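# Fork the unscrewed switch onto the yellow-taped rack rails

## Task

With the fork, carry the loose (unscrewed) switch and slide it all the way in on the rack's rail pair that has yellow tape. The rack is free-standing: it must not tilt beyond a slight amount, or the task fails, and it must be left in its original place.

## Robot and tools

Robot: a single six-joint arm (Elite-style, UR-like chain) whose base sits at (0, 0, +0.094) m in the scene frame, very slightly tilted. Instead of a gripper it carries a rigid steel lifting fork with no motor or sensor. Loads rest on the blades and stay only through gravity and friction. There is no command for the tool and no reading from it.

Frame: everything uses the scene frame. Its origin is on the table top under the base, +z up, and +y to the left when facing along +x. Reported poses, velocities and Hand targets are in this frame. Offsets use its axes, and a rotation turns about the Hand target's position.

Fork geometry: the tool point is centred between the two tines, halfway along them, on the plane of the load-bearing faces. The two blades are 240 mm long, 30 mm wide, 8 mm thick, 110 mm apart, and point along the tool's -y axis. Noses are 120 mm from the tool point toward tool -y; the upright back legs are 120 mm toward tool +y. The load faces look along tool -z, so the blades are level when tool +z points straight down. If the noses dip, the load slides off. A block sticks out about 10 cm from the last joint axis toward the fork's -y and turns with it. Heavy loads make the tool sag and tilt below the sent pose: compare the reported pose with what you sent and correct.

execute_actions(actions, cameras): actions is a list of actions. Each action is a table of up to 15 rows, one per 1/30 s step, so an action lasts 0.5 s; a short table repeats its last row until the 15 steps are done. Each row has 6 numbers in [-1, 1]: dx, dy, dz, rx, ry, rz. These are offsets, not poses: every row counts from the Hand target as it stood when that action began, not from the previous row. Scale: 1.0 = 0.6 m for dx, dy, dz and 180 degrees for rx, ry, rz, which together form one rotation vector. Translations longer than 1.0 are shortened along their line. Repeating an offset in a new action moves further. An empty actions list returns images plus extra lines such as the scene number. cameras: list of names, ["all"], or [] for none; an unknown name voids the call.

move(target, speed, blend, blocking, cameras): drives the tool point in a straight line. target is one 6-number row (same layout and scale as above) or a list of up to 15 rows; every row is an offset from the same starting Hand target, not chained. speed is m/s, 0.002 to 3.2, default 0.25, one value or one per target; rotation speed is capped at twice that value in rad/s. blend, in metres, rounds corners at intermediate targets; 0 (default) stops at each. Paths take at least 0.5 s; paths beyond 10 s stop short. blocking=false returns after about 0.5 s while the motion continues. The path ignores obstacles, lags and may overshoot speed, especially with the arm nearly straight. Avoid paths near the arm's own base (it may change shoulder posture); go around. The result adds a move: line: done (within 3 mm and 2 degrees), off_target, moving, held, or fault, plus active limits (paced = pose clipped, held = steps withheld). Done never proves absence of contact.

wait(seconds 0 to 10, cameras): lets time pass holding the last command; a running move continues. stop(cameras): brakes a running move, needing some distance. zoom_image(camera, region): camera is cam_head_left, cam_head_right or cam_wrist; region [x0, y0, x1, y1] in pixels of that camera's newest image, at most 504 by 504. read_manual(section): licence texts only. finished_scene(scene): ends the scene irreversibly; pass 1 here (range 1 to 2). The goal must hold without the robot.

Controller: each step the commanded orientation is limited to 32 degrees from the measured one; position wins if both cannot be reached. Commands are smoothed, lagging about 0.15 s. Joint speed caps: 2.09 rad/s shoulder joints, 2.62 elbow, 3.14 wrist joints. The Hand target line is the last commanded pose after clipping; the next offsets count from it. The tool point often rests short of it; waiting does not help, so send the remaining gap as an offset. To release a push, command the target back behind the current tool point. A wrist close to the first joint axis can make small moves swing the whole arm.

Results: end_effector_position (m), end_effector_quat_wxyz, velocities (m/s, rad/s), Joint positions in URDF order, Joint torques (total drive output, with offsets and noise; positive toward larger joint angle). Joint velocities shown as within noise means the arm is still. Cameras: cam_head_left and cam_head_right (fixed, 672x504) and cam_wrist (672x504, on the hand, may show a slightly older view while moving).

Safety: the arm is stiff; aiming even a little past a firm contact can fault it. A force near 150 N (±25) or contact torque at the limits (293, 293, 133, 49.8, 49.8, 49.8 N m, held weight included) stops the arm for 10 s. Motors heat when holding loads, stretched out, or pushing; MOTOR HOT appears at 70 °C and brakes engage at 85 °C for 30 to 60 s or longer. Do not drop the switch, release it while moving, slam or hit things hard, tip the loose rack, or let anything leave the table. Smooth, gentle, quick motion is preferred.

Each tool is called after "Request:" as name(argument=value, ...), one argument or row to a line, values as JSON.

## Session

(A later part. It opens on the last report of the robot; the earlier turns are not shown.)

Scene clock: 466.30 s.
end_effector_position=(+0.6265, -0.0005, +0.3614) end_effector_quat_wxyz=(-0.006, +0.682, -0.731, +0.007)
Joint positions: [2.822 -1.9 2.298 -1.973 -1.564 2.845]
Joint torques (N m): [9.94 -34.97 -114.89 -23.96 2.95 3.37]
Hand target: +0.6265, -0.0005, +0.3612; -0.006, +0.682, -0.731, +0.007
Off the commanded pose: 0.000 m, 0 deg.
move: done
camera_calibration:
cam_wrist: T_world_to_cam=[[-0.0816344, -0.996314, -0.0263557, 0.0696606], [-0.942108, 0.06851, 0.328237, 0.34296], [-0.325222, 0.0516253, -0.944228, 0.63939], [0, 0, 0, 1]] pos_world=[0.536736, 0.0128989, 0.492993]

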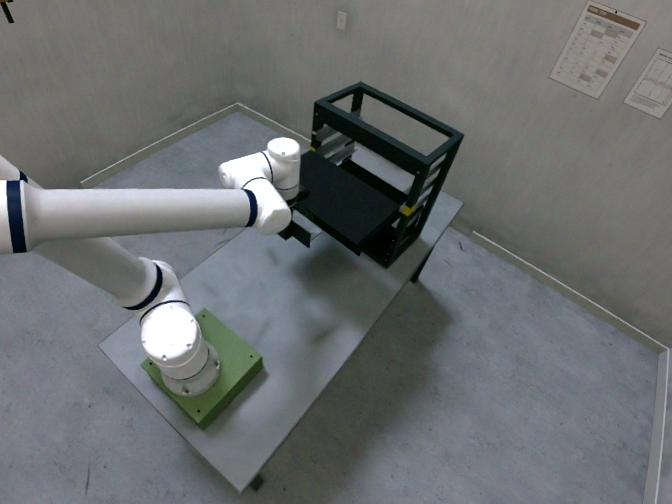

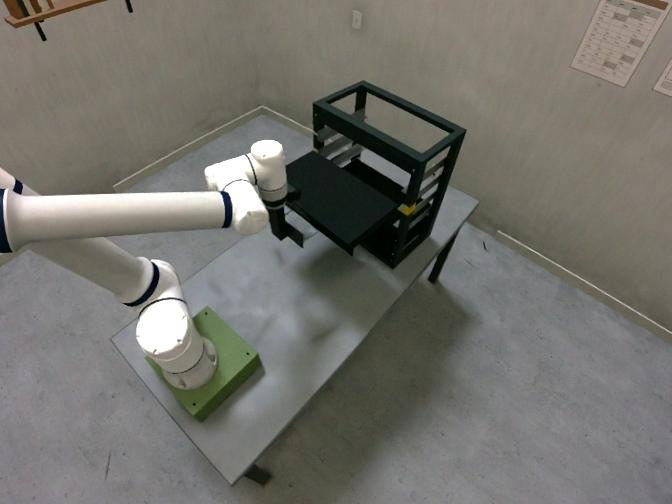

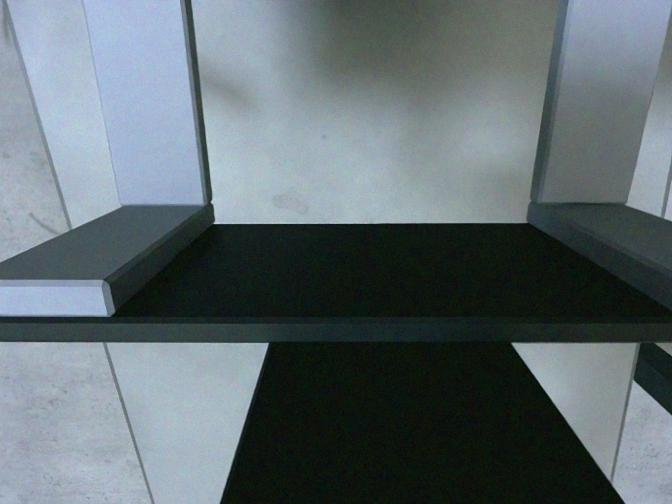

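Request:
move(
  target=[0.1663, -0.01147, 0, 0, 0, 0],
  speed=0.1,
  cameras=["cam_head_left", "cam_head_right"],
)

Request:
zoom_image(
  camera="cam_head_right",
  region=[290, 130, 440, 280],
)

Scene clock: 471.40 s.
end_effector_position=(+0.7261, -0.0073, +0.3612) end_effector_quat_wxyz=(-0.006, +0.682, -0.731, +0.007)
Joint positions: [2.876 -1.701 2.156 -2.03 -1.564 2.899]
Joint torques (N m): [9.88 -59.28 -136.87 -23.9 0.03 3.2]
Hand target: +0.7263, -0.0074, +0.3612; -0.006, +0.682, -0.731, +0.007
Off the commanded pose: 0.000 m, 0 deg.
move: done
Images, in order (width x height): cam_head_left 672x504, cam_head_right 672x504.

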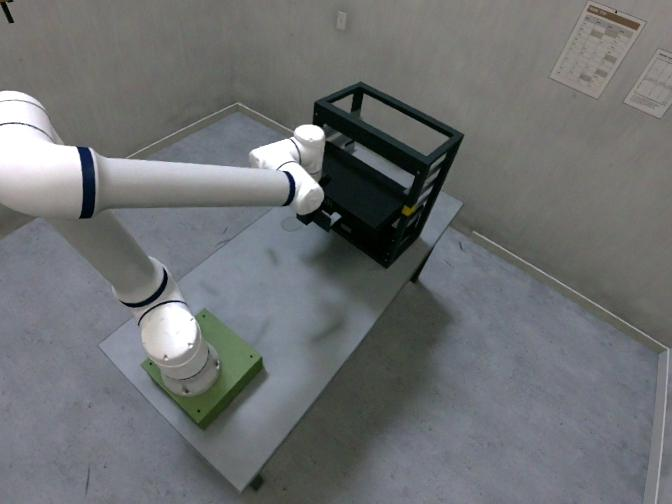

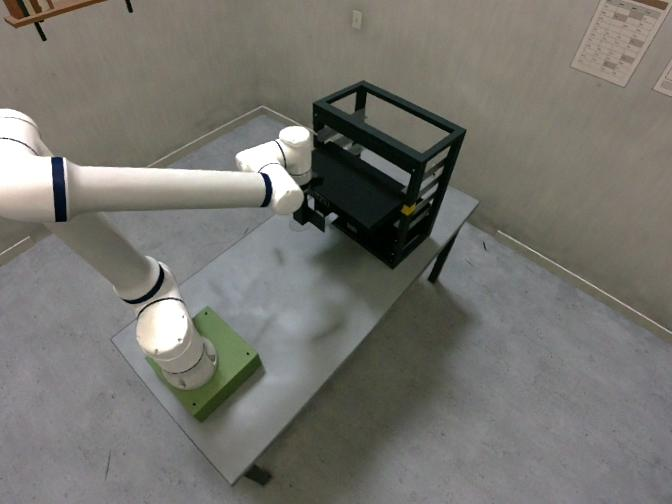

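Scaled by 3.360.

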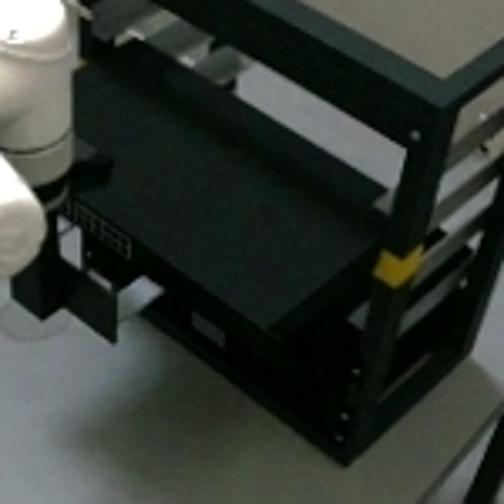

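Request:
move(
  target=[0.3075, -0.02117, 0, 0, 0, 0],
  speed=0.1,
  cameras=["all"],
)

Request:
zoom_image(
  camera="cam_head_right",
  region=[290, 100, 440, 280],
)

Request:
zoom_image(
  camera="cam_head_left",
  region=[290, 100, 440, 280],
)

Scene clock: 478.63 s.
end_effector_position=(+0.9106, -0.0200, +0.3612) end_effector_quat_wxyz=(-0.006, +0.682, -0.731, +0.007)
Joint positions: [2.936 -1.39 1.84 -2.026 -1.564 2.959]
Joint torques (N m): [9.09 -102.61 -137.13 -18.88 -0.76 3.17]
Hand target: +0.9108, -0.0201, +0.3612; -0.006, +0.682, -0.731, +0.007
Off the commanded pose: 0.000 m, 0 deg.
move: done
camera_calibration:
cam_wrist: T_world_to_cam=[[-0.0816659, -0.996309, -0.0264501, 0.0734918], [-0.942105, 0.0685087, 0.328244, 0.61201], [-0.32522, 0.0517251, -0.944223, 0.7326], [0, 0, 0, 1]] pos_world=[0.820836, -0.00660125, 0.492793]

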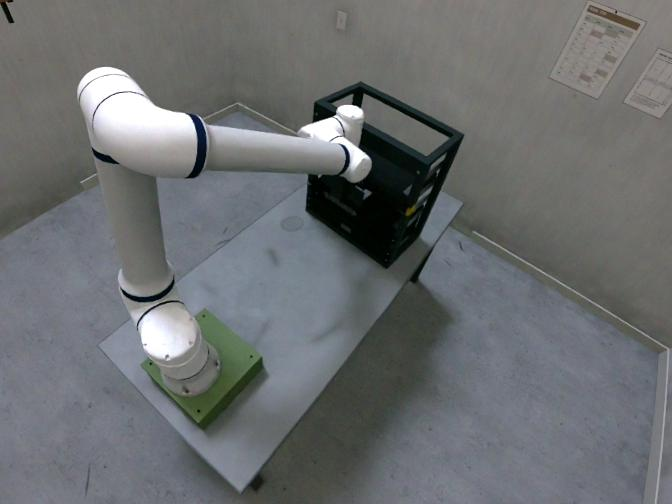

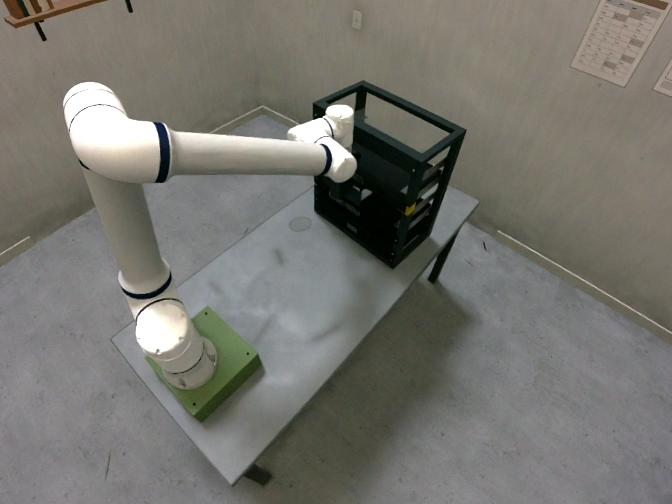

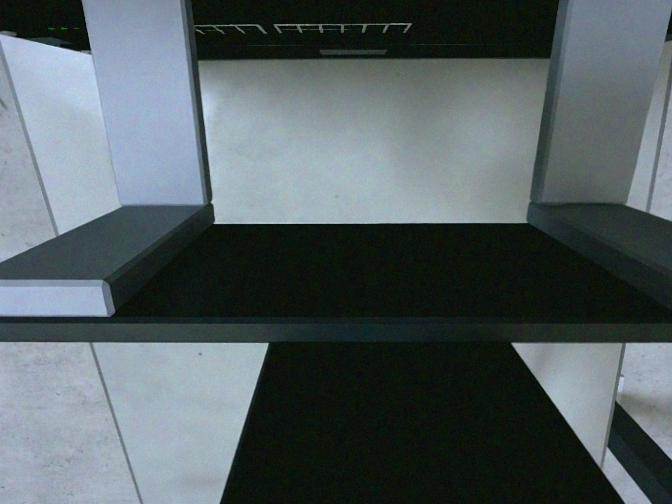

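Scaled by 2.800.

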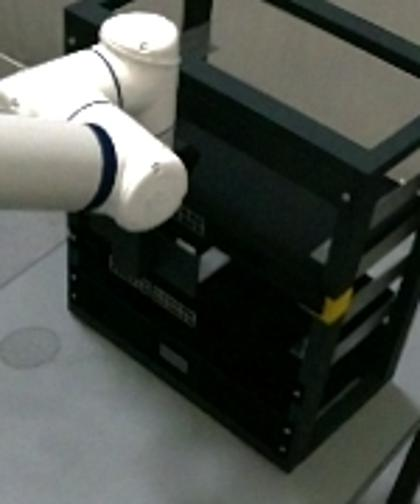

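Scaled by 2.800.

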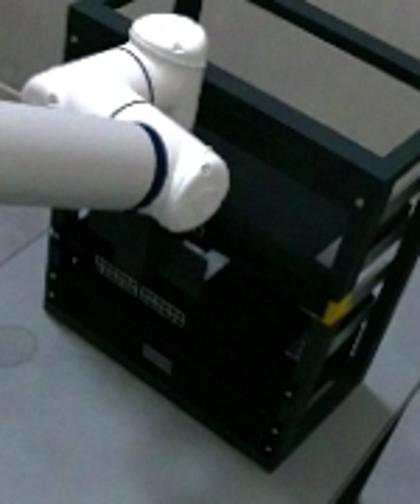

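Request:
move(
  target=[0, 0, -0.016, 0, 0, 0],
  speed=0.03,
  cameras=[],
)

Request:
move(
  target=[0, 0, -0.0133, 0, 0, 0],
  speed=0.03,
  cameras=[],
)

Scene clock: 481.93 s.
end_effector_position=(+0.9108, -0.0201, +0.3518) end_effector_quat_wxyz=(-0.006, +0.682, -0.731, +0.007)
Joint positions: [2.936 -1.383 1.85 -2.043 -1.564 2.959]
Joint torques (N m): [7.32 -98.56 -111.61 -23.78 -0.49 3.22]
Hand target: +0.9108, -0.0201, +0.3516; -0.006, +0.682, -0.731, +0.007
Off the commanded pose: 0.000 m, 0 deg.
move: done
No camera images: "cameras" was empty.

Scene clock: 482.70 s.
end_effector_position=(+0.9108, -0.0201, +0.3439) end_effector_quat_wxyz=(-0.006, +0.682, -0.731, +0.007) end_effector_velocity=(+0.000, +0.000, -0.001) end_effector_angular_velocity=(+0.000, -0.002, +0.000)
Joint positions: [2.936 -1.377 1.858 -2.057 -1.564 2.959]
Joint velocities: [0 0.001 0.002 -0.005 0 0]
Joint torques (N m): [7 -65.11 -70.06 -10.53 -0.32 0.54]
Hand target: +0.9108, -0.0201, +0.3436; -0.006, +0.682, -0.731, +0.007
Off the commanded pose: 0.000 m, 0 deg.
move: done
No camera images: "cameras" was empty.

Request:
move(
  target=[0, 0, -0.0083, 0, 0, 0],
  speed=0.03,
  cameras=[],
)

Request:
move(
  target=[0, 0, -0.0083, 0, 0, 0],
  speed=0.03,
  cameras=["all"],
)

Scene clock: 486.97 s.
end_effector_position=(+0.9108, -0.0201, +0.3389) end_effector_quat_wxyz=(-0.006, +0.682, -0.731, +0.007)
Joint positions: [2.936 -1.373 1.863 -2.066 -1.564 2.959]
Joint torques (N m): [7.87 -65.51 -69.79 -10.55 0.83 -0.86]
Hand target: +0.9108, -0.0201, +0.3386; -0.006, +0.682, -0.731, +0.007
Off the commanded pose: 0.000 m, 0 deg.
move: done
No camera images: "cameras" was empty.

Scene clock: 487.67 s.
end_effector_position=(+0.9108, -0.0200, +0.3339) end_effector_quat_wxyz=(-0.006, +0.682, -0.731, +0.007) end_effector_velocity=(+0.000, +0.000, -0.003) end_effector_angular_velocity=(+0.000, +0.000, +0.000)
Joint positions: [2.937 -1.369 1.868 -2.075 -1.564 2.959]
Joint velocities: [0 0.002 0.002 -0.005 0 0]
Joint torques (N m): [9.09 -64.64 -68.63 -10.68 0.75 1.66]
Hand target: +0.9108, -0.0201, +0.3337; -0.006, +0.682, -0.731, +0.007
Off the commanded pose: 0.000 m, 0 deg.
move: done
camera_calibration:
cam_wrist: T_world_to_cam=[[-0.0816659, -0.996309, -0.0264501, 0.072786], [-0.942105, 0.0685087, 0.328244, 0.621159], [-0.32522, 0.0517251, -0.944223, 0.706888], [0, 0, 0, 1]] pos_world=[0.821036, -0.00660125, 0.465493]

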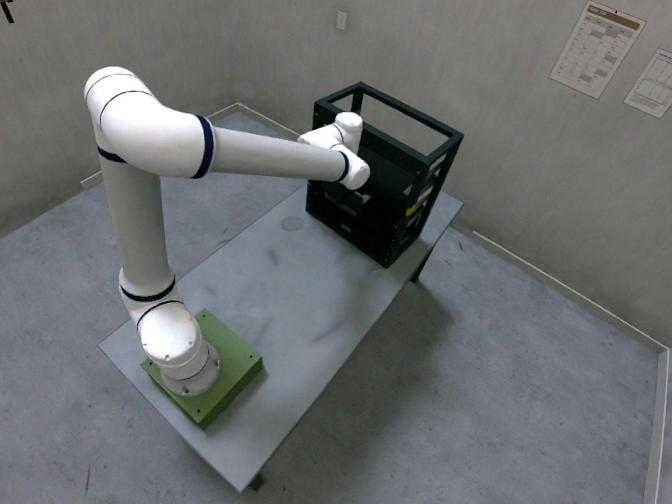

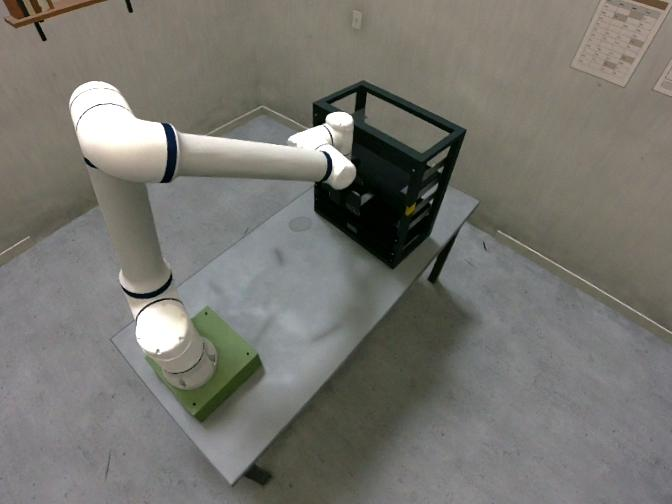

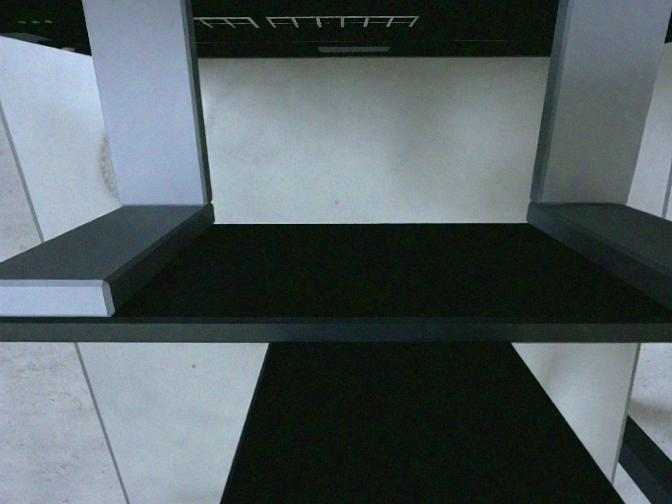

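Request:
zoom_image(
  camera="cam_head_left",
  region=[380, 150, 450, 220],
)

Request:
zoom_image(
  camera="cam_head_right",
  region=[380, 150, 450, 220],
)

Scaled by 7.200.

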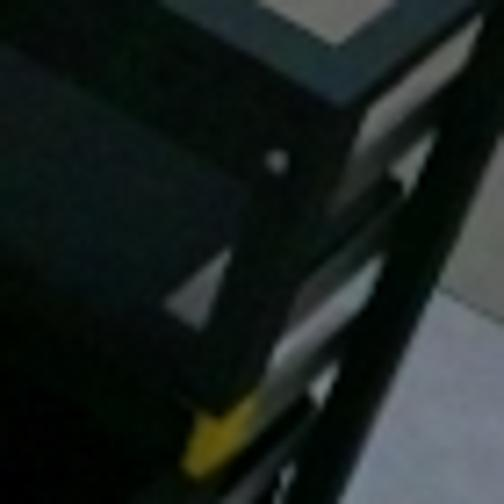

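Scaled by 7.200.

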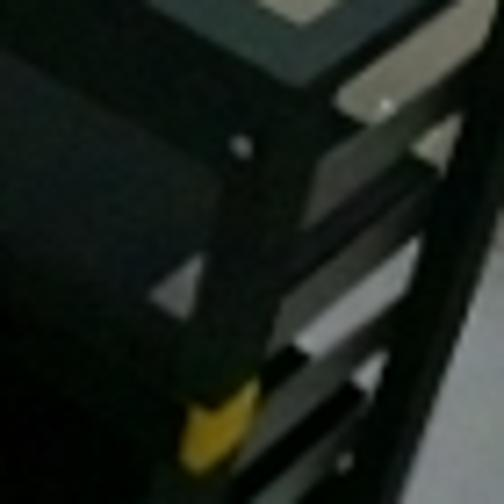

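Request:
move(
  target=[
    [-0.3557, 0.0247, 0, 0, 0, 0],
    [-0.3557, 0.0247, 0.0683, 0, 0, 0],
  ],
  speed=[0.2, 0.15],
  cameras=["all"],
)

Request:
zoom_image(
  camera="cam_head_left",
  region=[290, 100, 440, 280],
)

Request:
zoom_image(
  camera="cam_head_right",
  region=[290, 100, 440, 280],
)

Scene clock: 500.90 s.
end_effector_position=(+0.6973, -0.0052, +0.3745) end_effector_quat_wxyz=(-0.006, +0.682, -0.731, +0.007)
Joint positions: [2.863 -1.766 2.182 -1.991 -1.564 2.886]
Joint torques (N m): [-21.13 -52.24 -96.67 -5.32 0.01 -2.21]
Hand target: +0.6973, -0.0052, +0.3746; -0.006, +0.682, -0.731, +0.007
Off the commanded pose: 0.000 m, 0 deg.
move: done
camera_calibration:
cam_wrist: T_world_to_cam=[[-0.0816646, -0.996309, -0.0264505, 0.0711772], [-0.942106, 0.0685073, 0.328244, 0.405773], [-0.32522, 0.0517251, -0.944223, 0.675056], [0, 0, 0, 1]] pos_world=[0.607636, 0.00819875, 0.506093]

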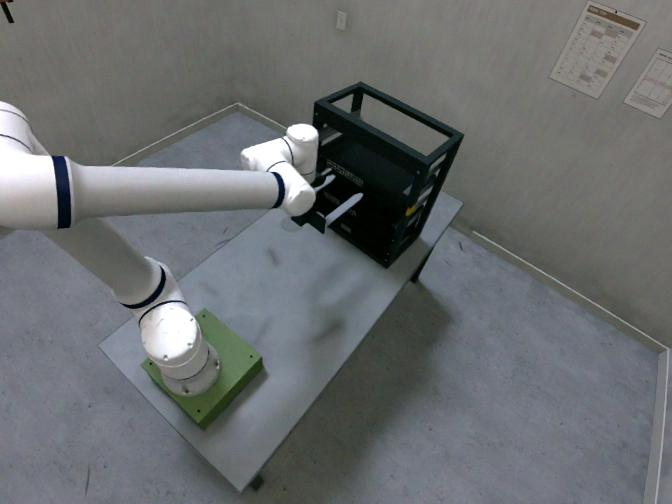

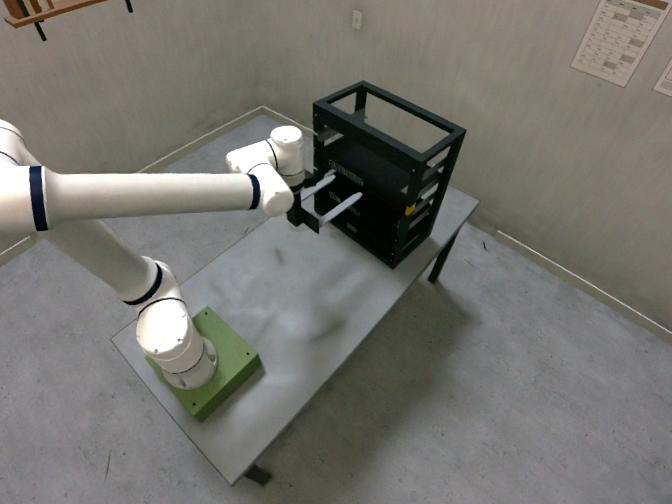

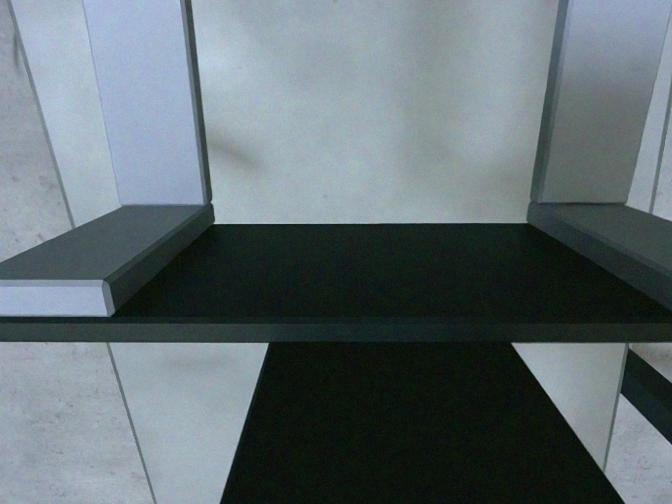

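Scaled by 2.800.

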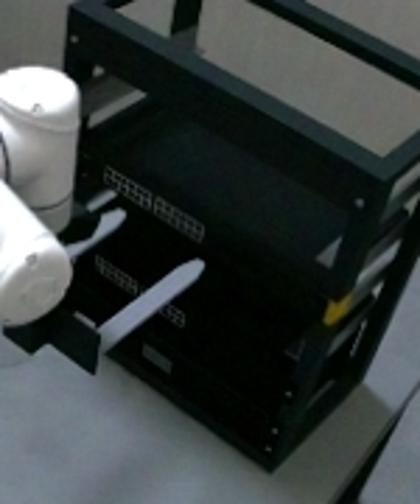

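Scaled by 2.800.

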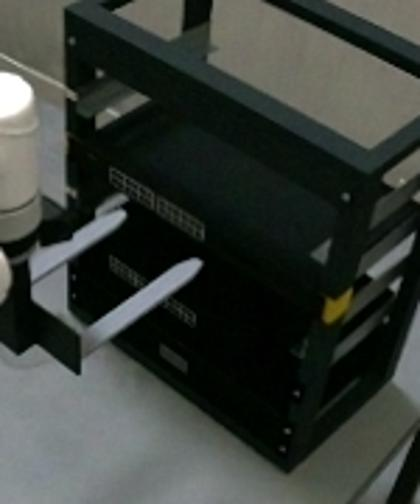

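Request:
move(
  target=[0.04988, -0.00344, 0, 0, 0, 0],
  speed=0.1,
  cameras=[],
)

Request:
move(
  target=[0.00831, -0.00057, 0, 0, 0, 0],
  speed=0.02,
  cameras=[],
)

Request:
move(
  target=[0.00499, -0.000345, 0, 0, 0, 0],
  speed=0.02,
  cameras=[],
)

Scene clock: 506.77 s.
end_effector_position=(+0.7271, -0.0073, +0.3747) end_effector_quat_wxyz=(-0.006, +0.682, -0.731, +0.007)
Joint positions: [2.876 -1.71 2.137 -2.003 -1.564 2.899]
Joint torques (N m): [9.25 -29.92 -95.35 -10.43 -1.19 3.42]
Hand target: +0.7273, -0.0073, +0.3746; -0.006, +0.682, -0.731, +0.007
Off the commanded pose: 0.000 m, 0 deg.
move: done
No camera images: "cameras" was empty.

Scene clock: 507.50 s.
end_effector_position=(+0.7321, -0.0076, +0.3746) end_effector_quat_wxyz=(-0.006, +0.682, -0.731, +0.007)
Joint positions: [2.879 -1.701 2.13 -2.004 -1.564 2.902]
Joint torques (N m): [9.47 -32.53 -95.91 -10.28 -1.34 3.43]
Hand target: +0.7323, -0.0076, +0.3746; -0.006, +0.682, -0.731, +0.007
Off the commanded pose: 0.000 m, 0 deg.
move: done
No camera images: "cameras" was empty.

Scene clock: 508.20 s.
end_effector_position=(+0.7351, -0.0078, +0.3746) end_effector_quat_wxyz=(-0.006, +0.682, -0.731, +0.007)
Joint positions: [2.88 -1.695 2.125 -2.005 -1.564 2.903]
Joint torques (N m): [9.97 -31.72 -95.63 -10.7 -1.28 3.43]
Hand target: +0.7353, -0.0078, +0.3746; -0.006, +0.682, -0.731, +0.007
Off the commanded pose: 0.000 m, 0 deg.
move: done
No camera images: "cameras" was empty.

Request:
move(
  target=[0.003325, -0.00023, 0, 0, 0, 0],
  speed=0.02,
  cameras=[],
)

Request:
move(
  target=[0.003325, -0.00023, 0, 0, 0, 0],
  speed=0.02,
  cameras=["cam_head_left", "cam_head_right"],
)

Request:
zoom_image(
  camera="cam_head_right",
  region=[310, 140, 420, 230],
)

Request:
zoom_image(
  camera="cam_head_left",
  region=[310, 140, 420, 230],
)

Scene clock: 515.77 s.
end_effector_position=(+0.7372, -0.0080, +0.3746) end_effector_quat_wxyz=(-0.006, +0.682, -0.731, +0.007)
Joint positions: [2.881 -1.692 2.122 -2.006 -1.564 2.904]
Joint torques (N m): [9.37 -31.8 -95.15 -10.34 -1.18 3.43]
Hand target: +0.7372, -0.0080, +0.3746; -0.006, +0.682, -0.731, +0.007
Off the commanded pose: 0.000 m, 0 deg.
move: done
No camera images: "cameras" was empty.

Scene clock: 516.47 s.
end_effector_position=(+0.7392, -0.0081, +0.3746) end_effector_quat_wxyz=(-0.006, +0.682, -0.731, +0.007)
Joint positions: [2.882 -1.688 2.119 -2.006 -1.564 2.905]
Joint torques (N m): [10.6 -32.97 -95.91 -10.23 -1.12 3.27]
Hand target: +0.7392, -0.0081, +0.3746; -0.006, +0.682, -0.731, +0.007
Off the commanded pose: 0.000 m, 0 deg.
move: done
Images, in order (width x height): cam_head_left 672x504, cam_head_right 672x504.

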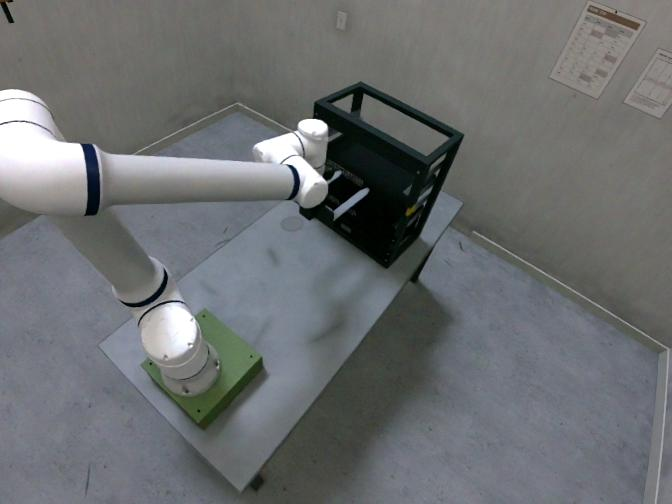

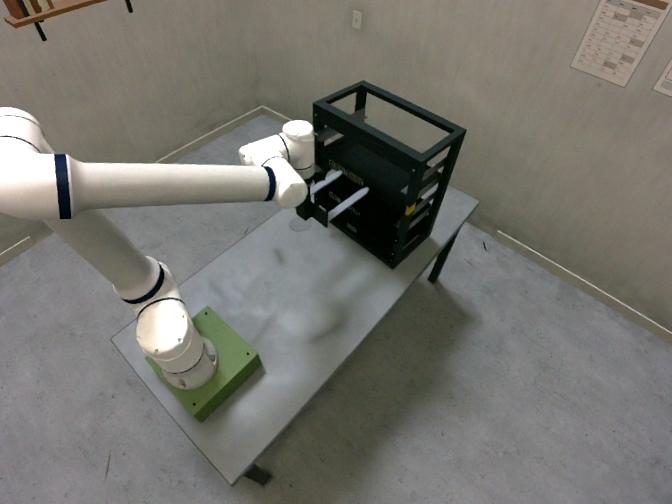

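Scaled by 4.582.

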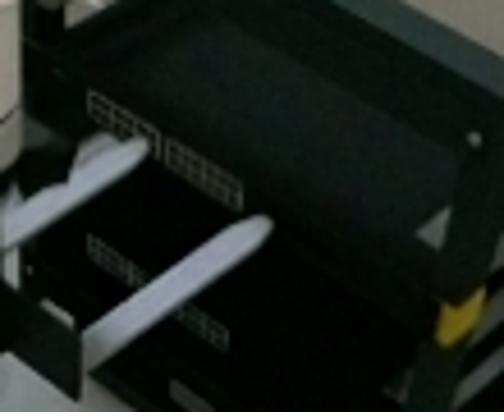

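Scaled by 4.582.

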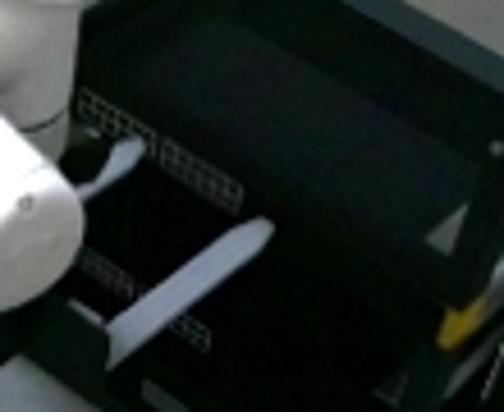

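Request:
move(
  target=[0.003325, -0.00023, 0, 0, 0, 0],
  speed=0.02,
  cameras=[],
)

Request:
move(
  target=[0.003325, -0.00023, 0, 0, 0, 0],
  speed=0.02,
  cameras=[],
)

Scene clock: 520.13 s.
end_effector_position=(+0.7411, -0.0083, +0.3746) end_effector_quat_wxyz=(-0.006, +0.682, -0.731, +0.007)
Joint positions: [2.882 -1.684 2.116 -2.007 -1.564 2.905]
Joint torques (N m): [10.78 -33.84 -95.76 -10.49 -1.46 3.41]
Hand target: +0.7412, -0.0083, +0.3746; -0.006, +0.682, -0.731, +0.007
Off the commanded pose: 0.000 m, 0 deg.
move: done
No camera images: "cameras" was empty.

Scene clock: 520.83 s.
end_effector_position=(+0.7431, -0.0084, +0.3746) end_effector_quat_wxyz=(-0.006, +0.682, -0.731, +0.007)
Joint positions: [2.883 -1.681 2.113 -2.007 -1.564 2.906]
Joint torques (N m): [9.06 -34.45 -96.02 -10.33 -1.45 3.37]
Hand target: +0.7432, -0.0084, +0.3746; -0.006, +0.682, -0.731, +0.007
Off the commanded pose: 0.000 m, 0 deg.
move: done
No camera images: "cameras" was empty.

Request:
move(
  target=[0.003325, -0.00023, 0, 0, 0, 0],
  speed=0.02,
  cameras=[],
)

Request:
move(
  target=[0.003325, -0.00023, 0, 0, 0, 0],
  speed=0.02,
  cameras=[],
)

Scene clock: 529.57 s.
end_effector_position=(+0.7451, -0.0085, +0.3746) end_effector_quat_wxyz=(-0.006, +0.682, -0.731, +0.007)
Joint positions: [2.884 -1.677 2.109 -2.008 -1.564 2.907]
Joint torques (N m): [10.16 -34.44 -95.8 -10.36 -1.67 3.41]
Hand target: +0.7452, -0.0085, +0.3746; -0.006, +0.682, -0.731, +0.007
Off the commanded pose: 0.000 m, 0 deg.
move: done
No camera images: "cameras" was empty.

Scene clock: 530.27 s.
end_effector_position=(+0.7471, -0.0087, +0.3746) end_effector_quat_wxyz=(-0.006, +0.682, -0.731, +0.007)
Joint positions: [2.885 -1.673 2.106 -2.008 -1.564 2.908]
Joint torques (N m): [11.76 -33.96 -107.89 -13.72 0.65 1.4]
Hand target: +0.7472, -0.0087, +0.3746; -0.006, +0.682, -0.731, +0.007
Off the commanded pose: 0.000 m, 0 deg.
move: done
No camera images: "cameras" was empty.

Request:
move(
  target=[0.00166, -0.000115, 0, 0, 0, 0],
  speed=0.01,
  cameras=[],
)

Scene clock: 533.80 s.
end_effector_position=(+0.7482, -0.0087, +0.3747) end_effector_quat_wxyz=(-0.006, +0.682, -0.731, +0.007)
Joint positions: [2.885 -1.672 2.105 -2.009 -1.564 2.908]
Joint torques (N m): [13.38 -33.29 -109.04 -16.39 3.01 1.1]
Hand target: +0.7482, -0.0087, +0.3746; -0.006, +0.682, -0.731, +0.007
Off the commanded pose: 0.000 m, 0 deg.
move: done
No camera images: "cameras" was empty.

Request:
move(
  target=[0.00166, -0.000115, 0, 0, 0, 0],
  speed=0.01,
  cameras=["cam_head_left", "cam_head_right"],
)

Request:
zoom_image(
  camera="cam_head_right",
  region=[370, 160, 440, 230],
)

Request:
zoom_image(
  camera="cam_head_left",
  region=[370, 160, 440, 230],
)

Scene clock: 539.57 s.
end_effector_position=(+0.7492, -0.0088, +0.3746) end_effector_quat_wxyz=(-0.006, +0.682, -0.731, +0.007)
Joint positions: [2.886 -1.67 2.103 -2.009 -1.564 2.909]
Joint torques (N m): [10.91 -33.79 -108.65 -16.21 2.35 2.34]
Hand target: +0.7492, -0.0088, +0.3746; -0.006, +0.682, -0.731, +0.007
Off the commanded pose: 0.000 m, 0 deg.
move: done
Images, in order (width x height): cam_head_left 672x504, cam_head_right 672x504.

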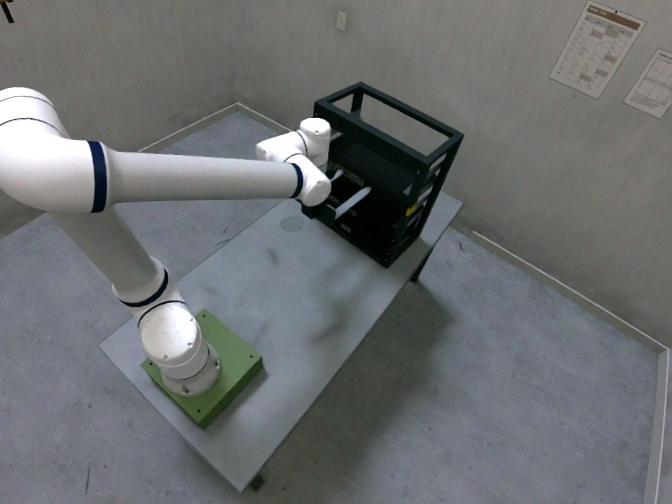

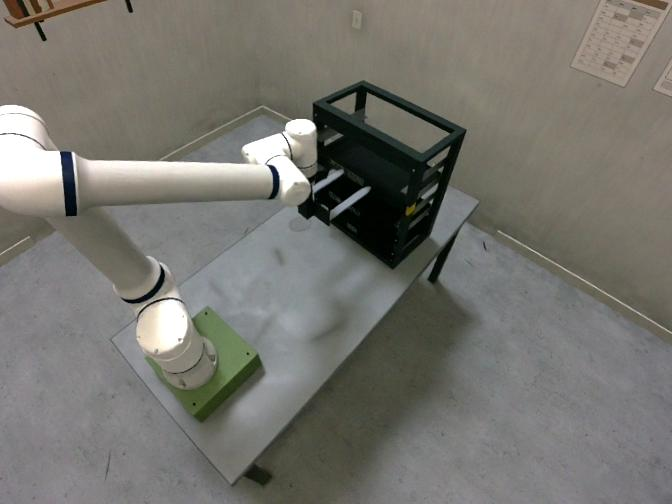

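Scaled by 7.200.

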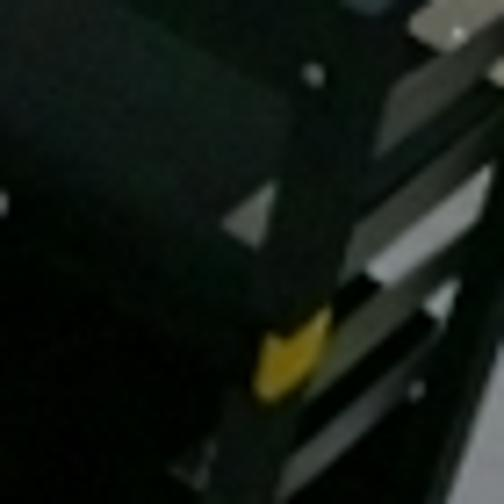

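Scaled by 7.200.

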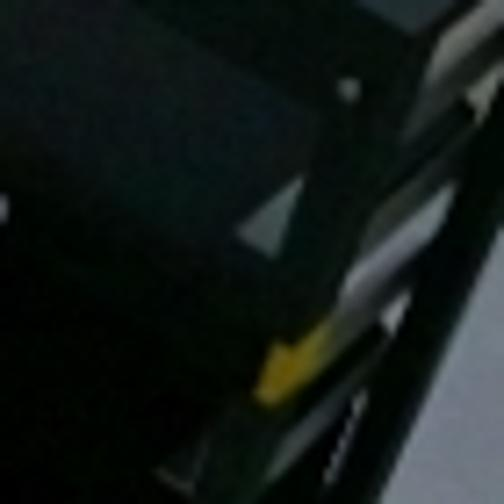

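Request:
move(
  target=[0.0025, -0.000172, 0, 0, 0, 0],
  speed=0.01,
  cameras=[],
)

Request:
move(
  target=[0.0025, -0.000172, 0, 0, 0, 0],
  speed=0.01,
  cameras=[],
)

Scene clock: 544.13 s.
end_effector_position=(+0.7506, -0.0089, +0.3746) end_effector_quat_wxyz=(-0.006, +0.682, -0.731, +0.007)
Joint positions: [2.886 -1.667 2.101 -2.009 -1.564 2.909]
Joint torques (N m): [8.27 -32.56 -108.4 -16.23 0.99 3.18]
Hand target: +0.7507, -0.0089, +0.3746; -0.006, +0.682, -0.731, +0.007
Off the commanded pose: 0.000 m, 0 deg.
move: done
No camera images: "cameras" was empty.

Scene clock: 544.83 s.
end_effector_position=(+0.7521, -0.0090, +0.3746) end_effector_quat_wxyz=(-0.006, +0.682, -0.731, +0.007)
Joint positions: [2.887 -1.664 2.098 -2.009 -1.564 2.91]
Joint torques (N m): [8.97 -24.07 -115.37 -19.37 0.99 0.27]
Hand target: +0.7522, -0.0090, +0.3746; -0.006, +0.682, -0.731, +0.007
Off the commanded pose: 0.000 m, 0 deg.
move: done
No camera images: "cameras" was empty.

Request:
move(
  target=[0.00125, -0.000086, 0, 0, 0, 0],
  speed=0.01,
  cameras=[],
)

Scene clock: 547.07 s.
end_effector_position=(+0.7529, -0.0091, +0.3746) end_effector_quat_wxyz=(-0.006, +0.682, -0.731, +0.007)
Joint positions: [2.887 -1.663 2.097 -2.01 -1.564 2.91]
Joint torques (N m): [11.13 -13.34 -134.88 -26.85 3.86 -2.82]
Hand target: +0.7530, -0.0091, +0.3746; -0.006, +0.682, -0.731, +0.007
Off the commanded pose: 0.000 m, 0 deg.
move: done
No camera images: "cameras" was empty.

Request:
move(
  target=[
    [-0.1258, 0.0087, 0, 0, 0, 0],
    [-0.0925, 0.0068, 0.5757, 0, 0, 0],
    [0.345, -0.0293, 0.709, 0, 0, 0],
  ],
  speed=[0.15, 0.4, 0.4],
  blend=[0.03, 0.05, 0],
  cameras=["all"],
)

Request:
zoom_image(
  camera="cam_wrist",
  region=[0, 0, 252, 189],
)

Request:
zoom_image(
  camera="cam_wrist",
  region=[190, 20, 442, 209],
)

Request:
zoom_image(
  camera="cam_wrist",
  region=[420, 0, 672, 189],
)

Request:
zoom_image(
  camera="cam_head_left",
  region=[290, 70, 480, 280],
)

Request:
zoom_image(
  camera="cam_head_right",
  region=[290, 70, 480, 280],
)

Scene clock: 566.33 s.
end_effector_position=(+0.9599, -0.0266, +0.8000) end_effector_quat_wxyz=(-0.006, +0.682, -0.731, +0.007)
Joint positions: [2.942 -1.332 0.98 -1.224 -1.564 2.965]
Joint torques (N m): [9.32 -72.79 -98.03 -5.24 -2.13 3.46]
Hand target: +0.9600, -0.0266, +0.8000; -0.006, +0.682, -0.731, +0.007
Off the commanded pose: 0.000 m, 0 deg.
move: done
camera_calibration:
cam_wrist: T_world_to_cam=[[-0.0816586, -0.996309, -0.0264607, 0.0825521], [-0.942137, 0.0685032, 0.328154, 0.514985], [-0.32513, 0.0517262, -0.944253, 1.16325], [0, 0, 0, 1]] pos_world=[0.870135, -0.0132013, 0.931593]

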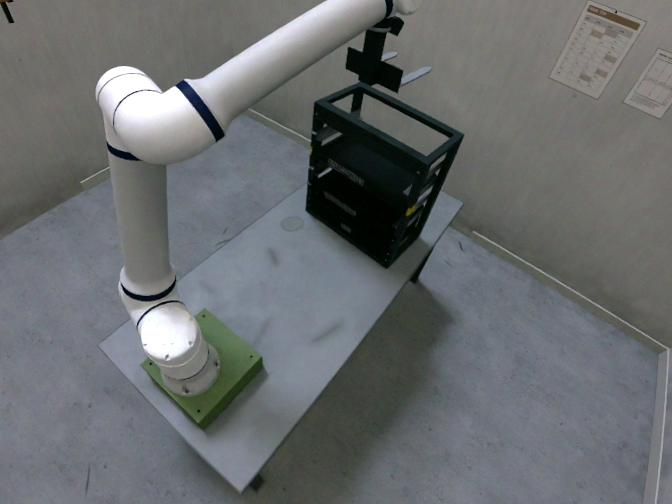

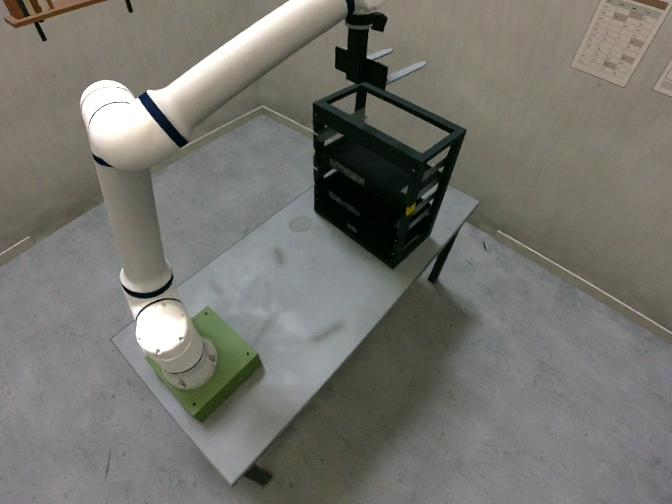

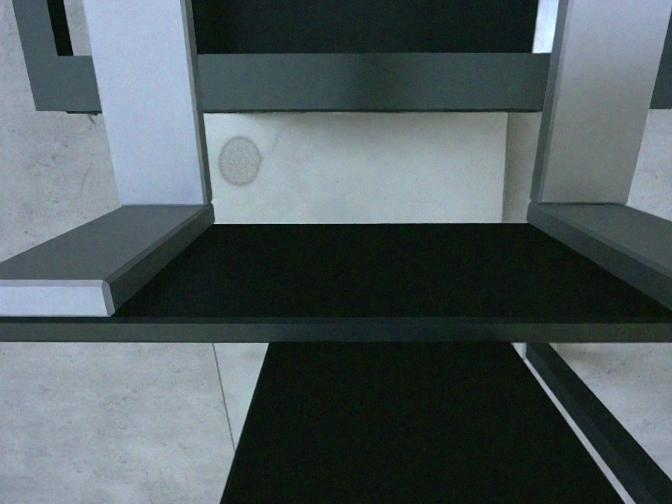

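Scaled by 2.000.

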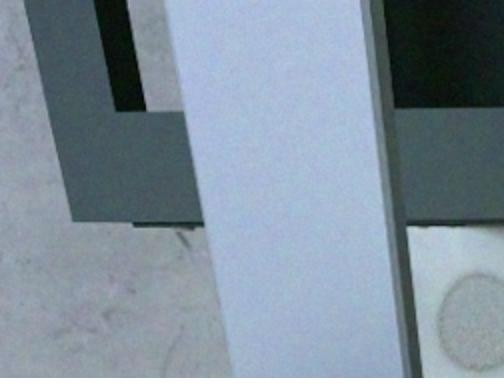

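Scaled by 2.000.

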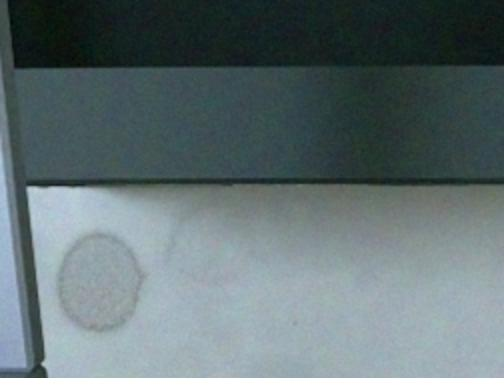

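Scaled by 2.000.

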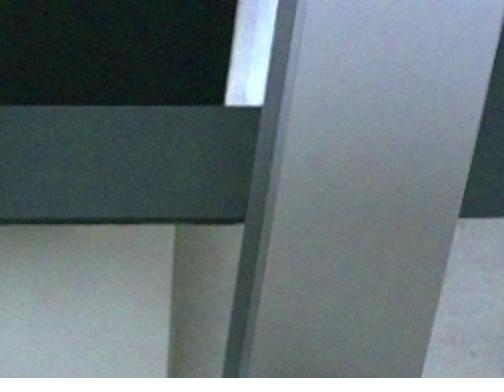

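Scaled by 2.400.

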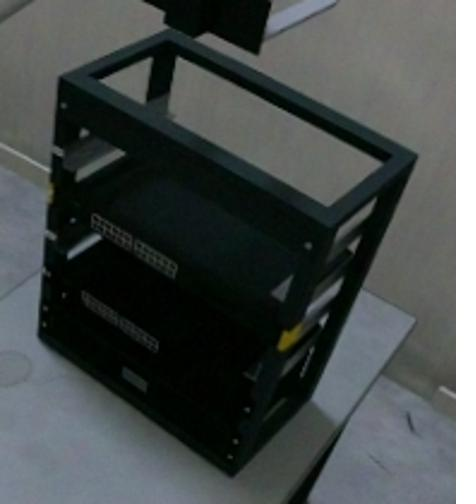

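Scaled by 2.400.

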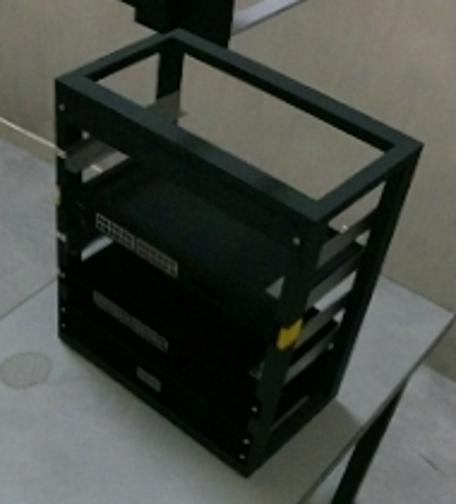

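Request:
finished_scene(
  scene=1,
)

The scene is finished: the task was done.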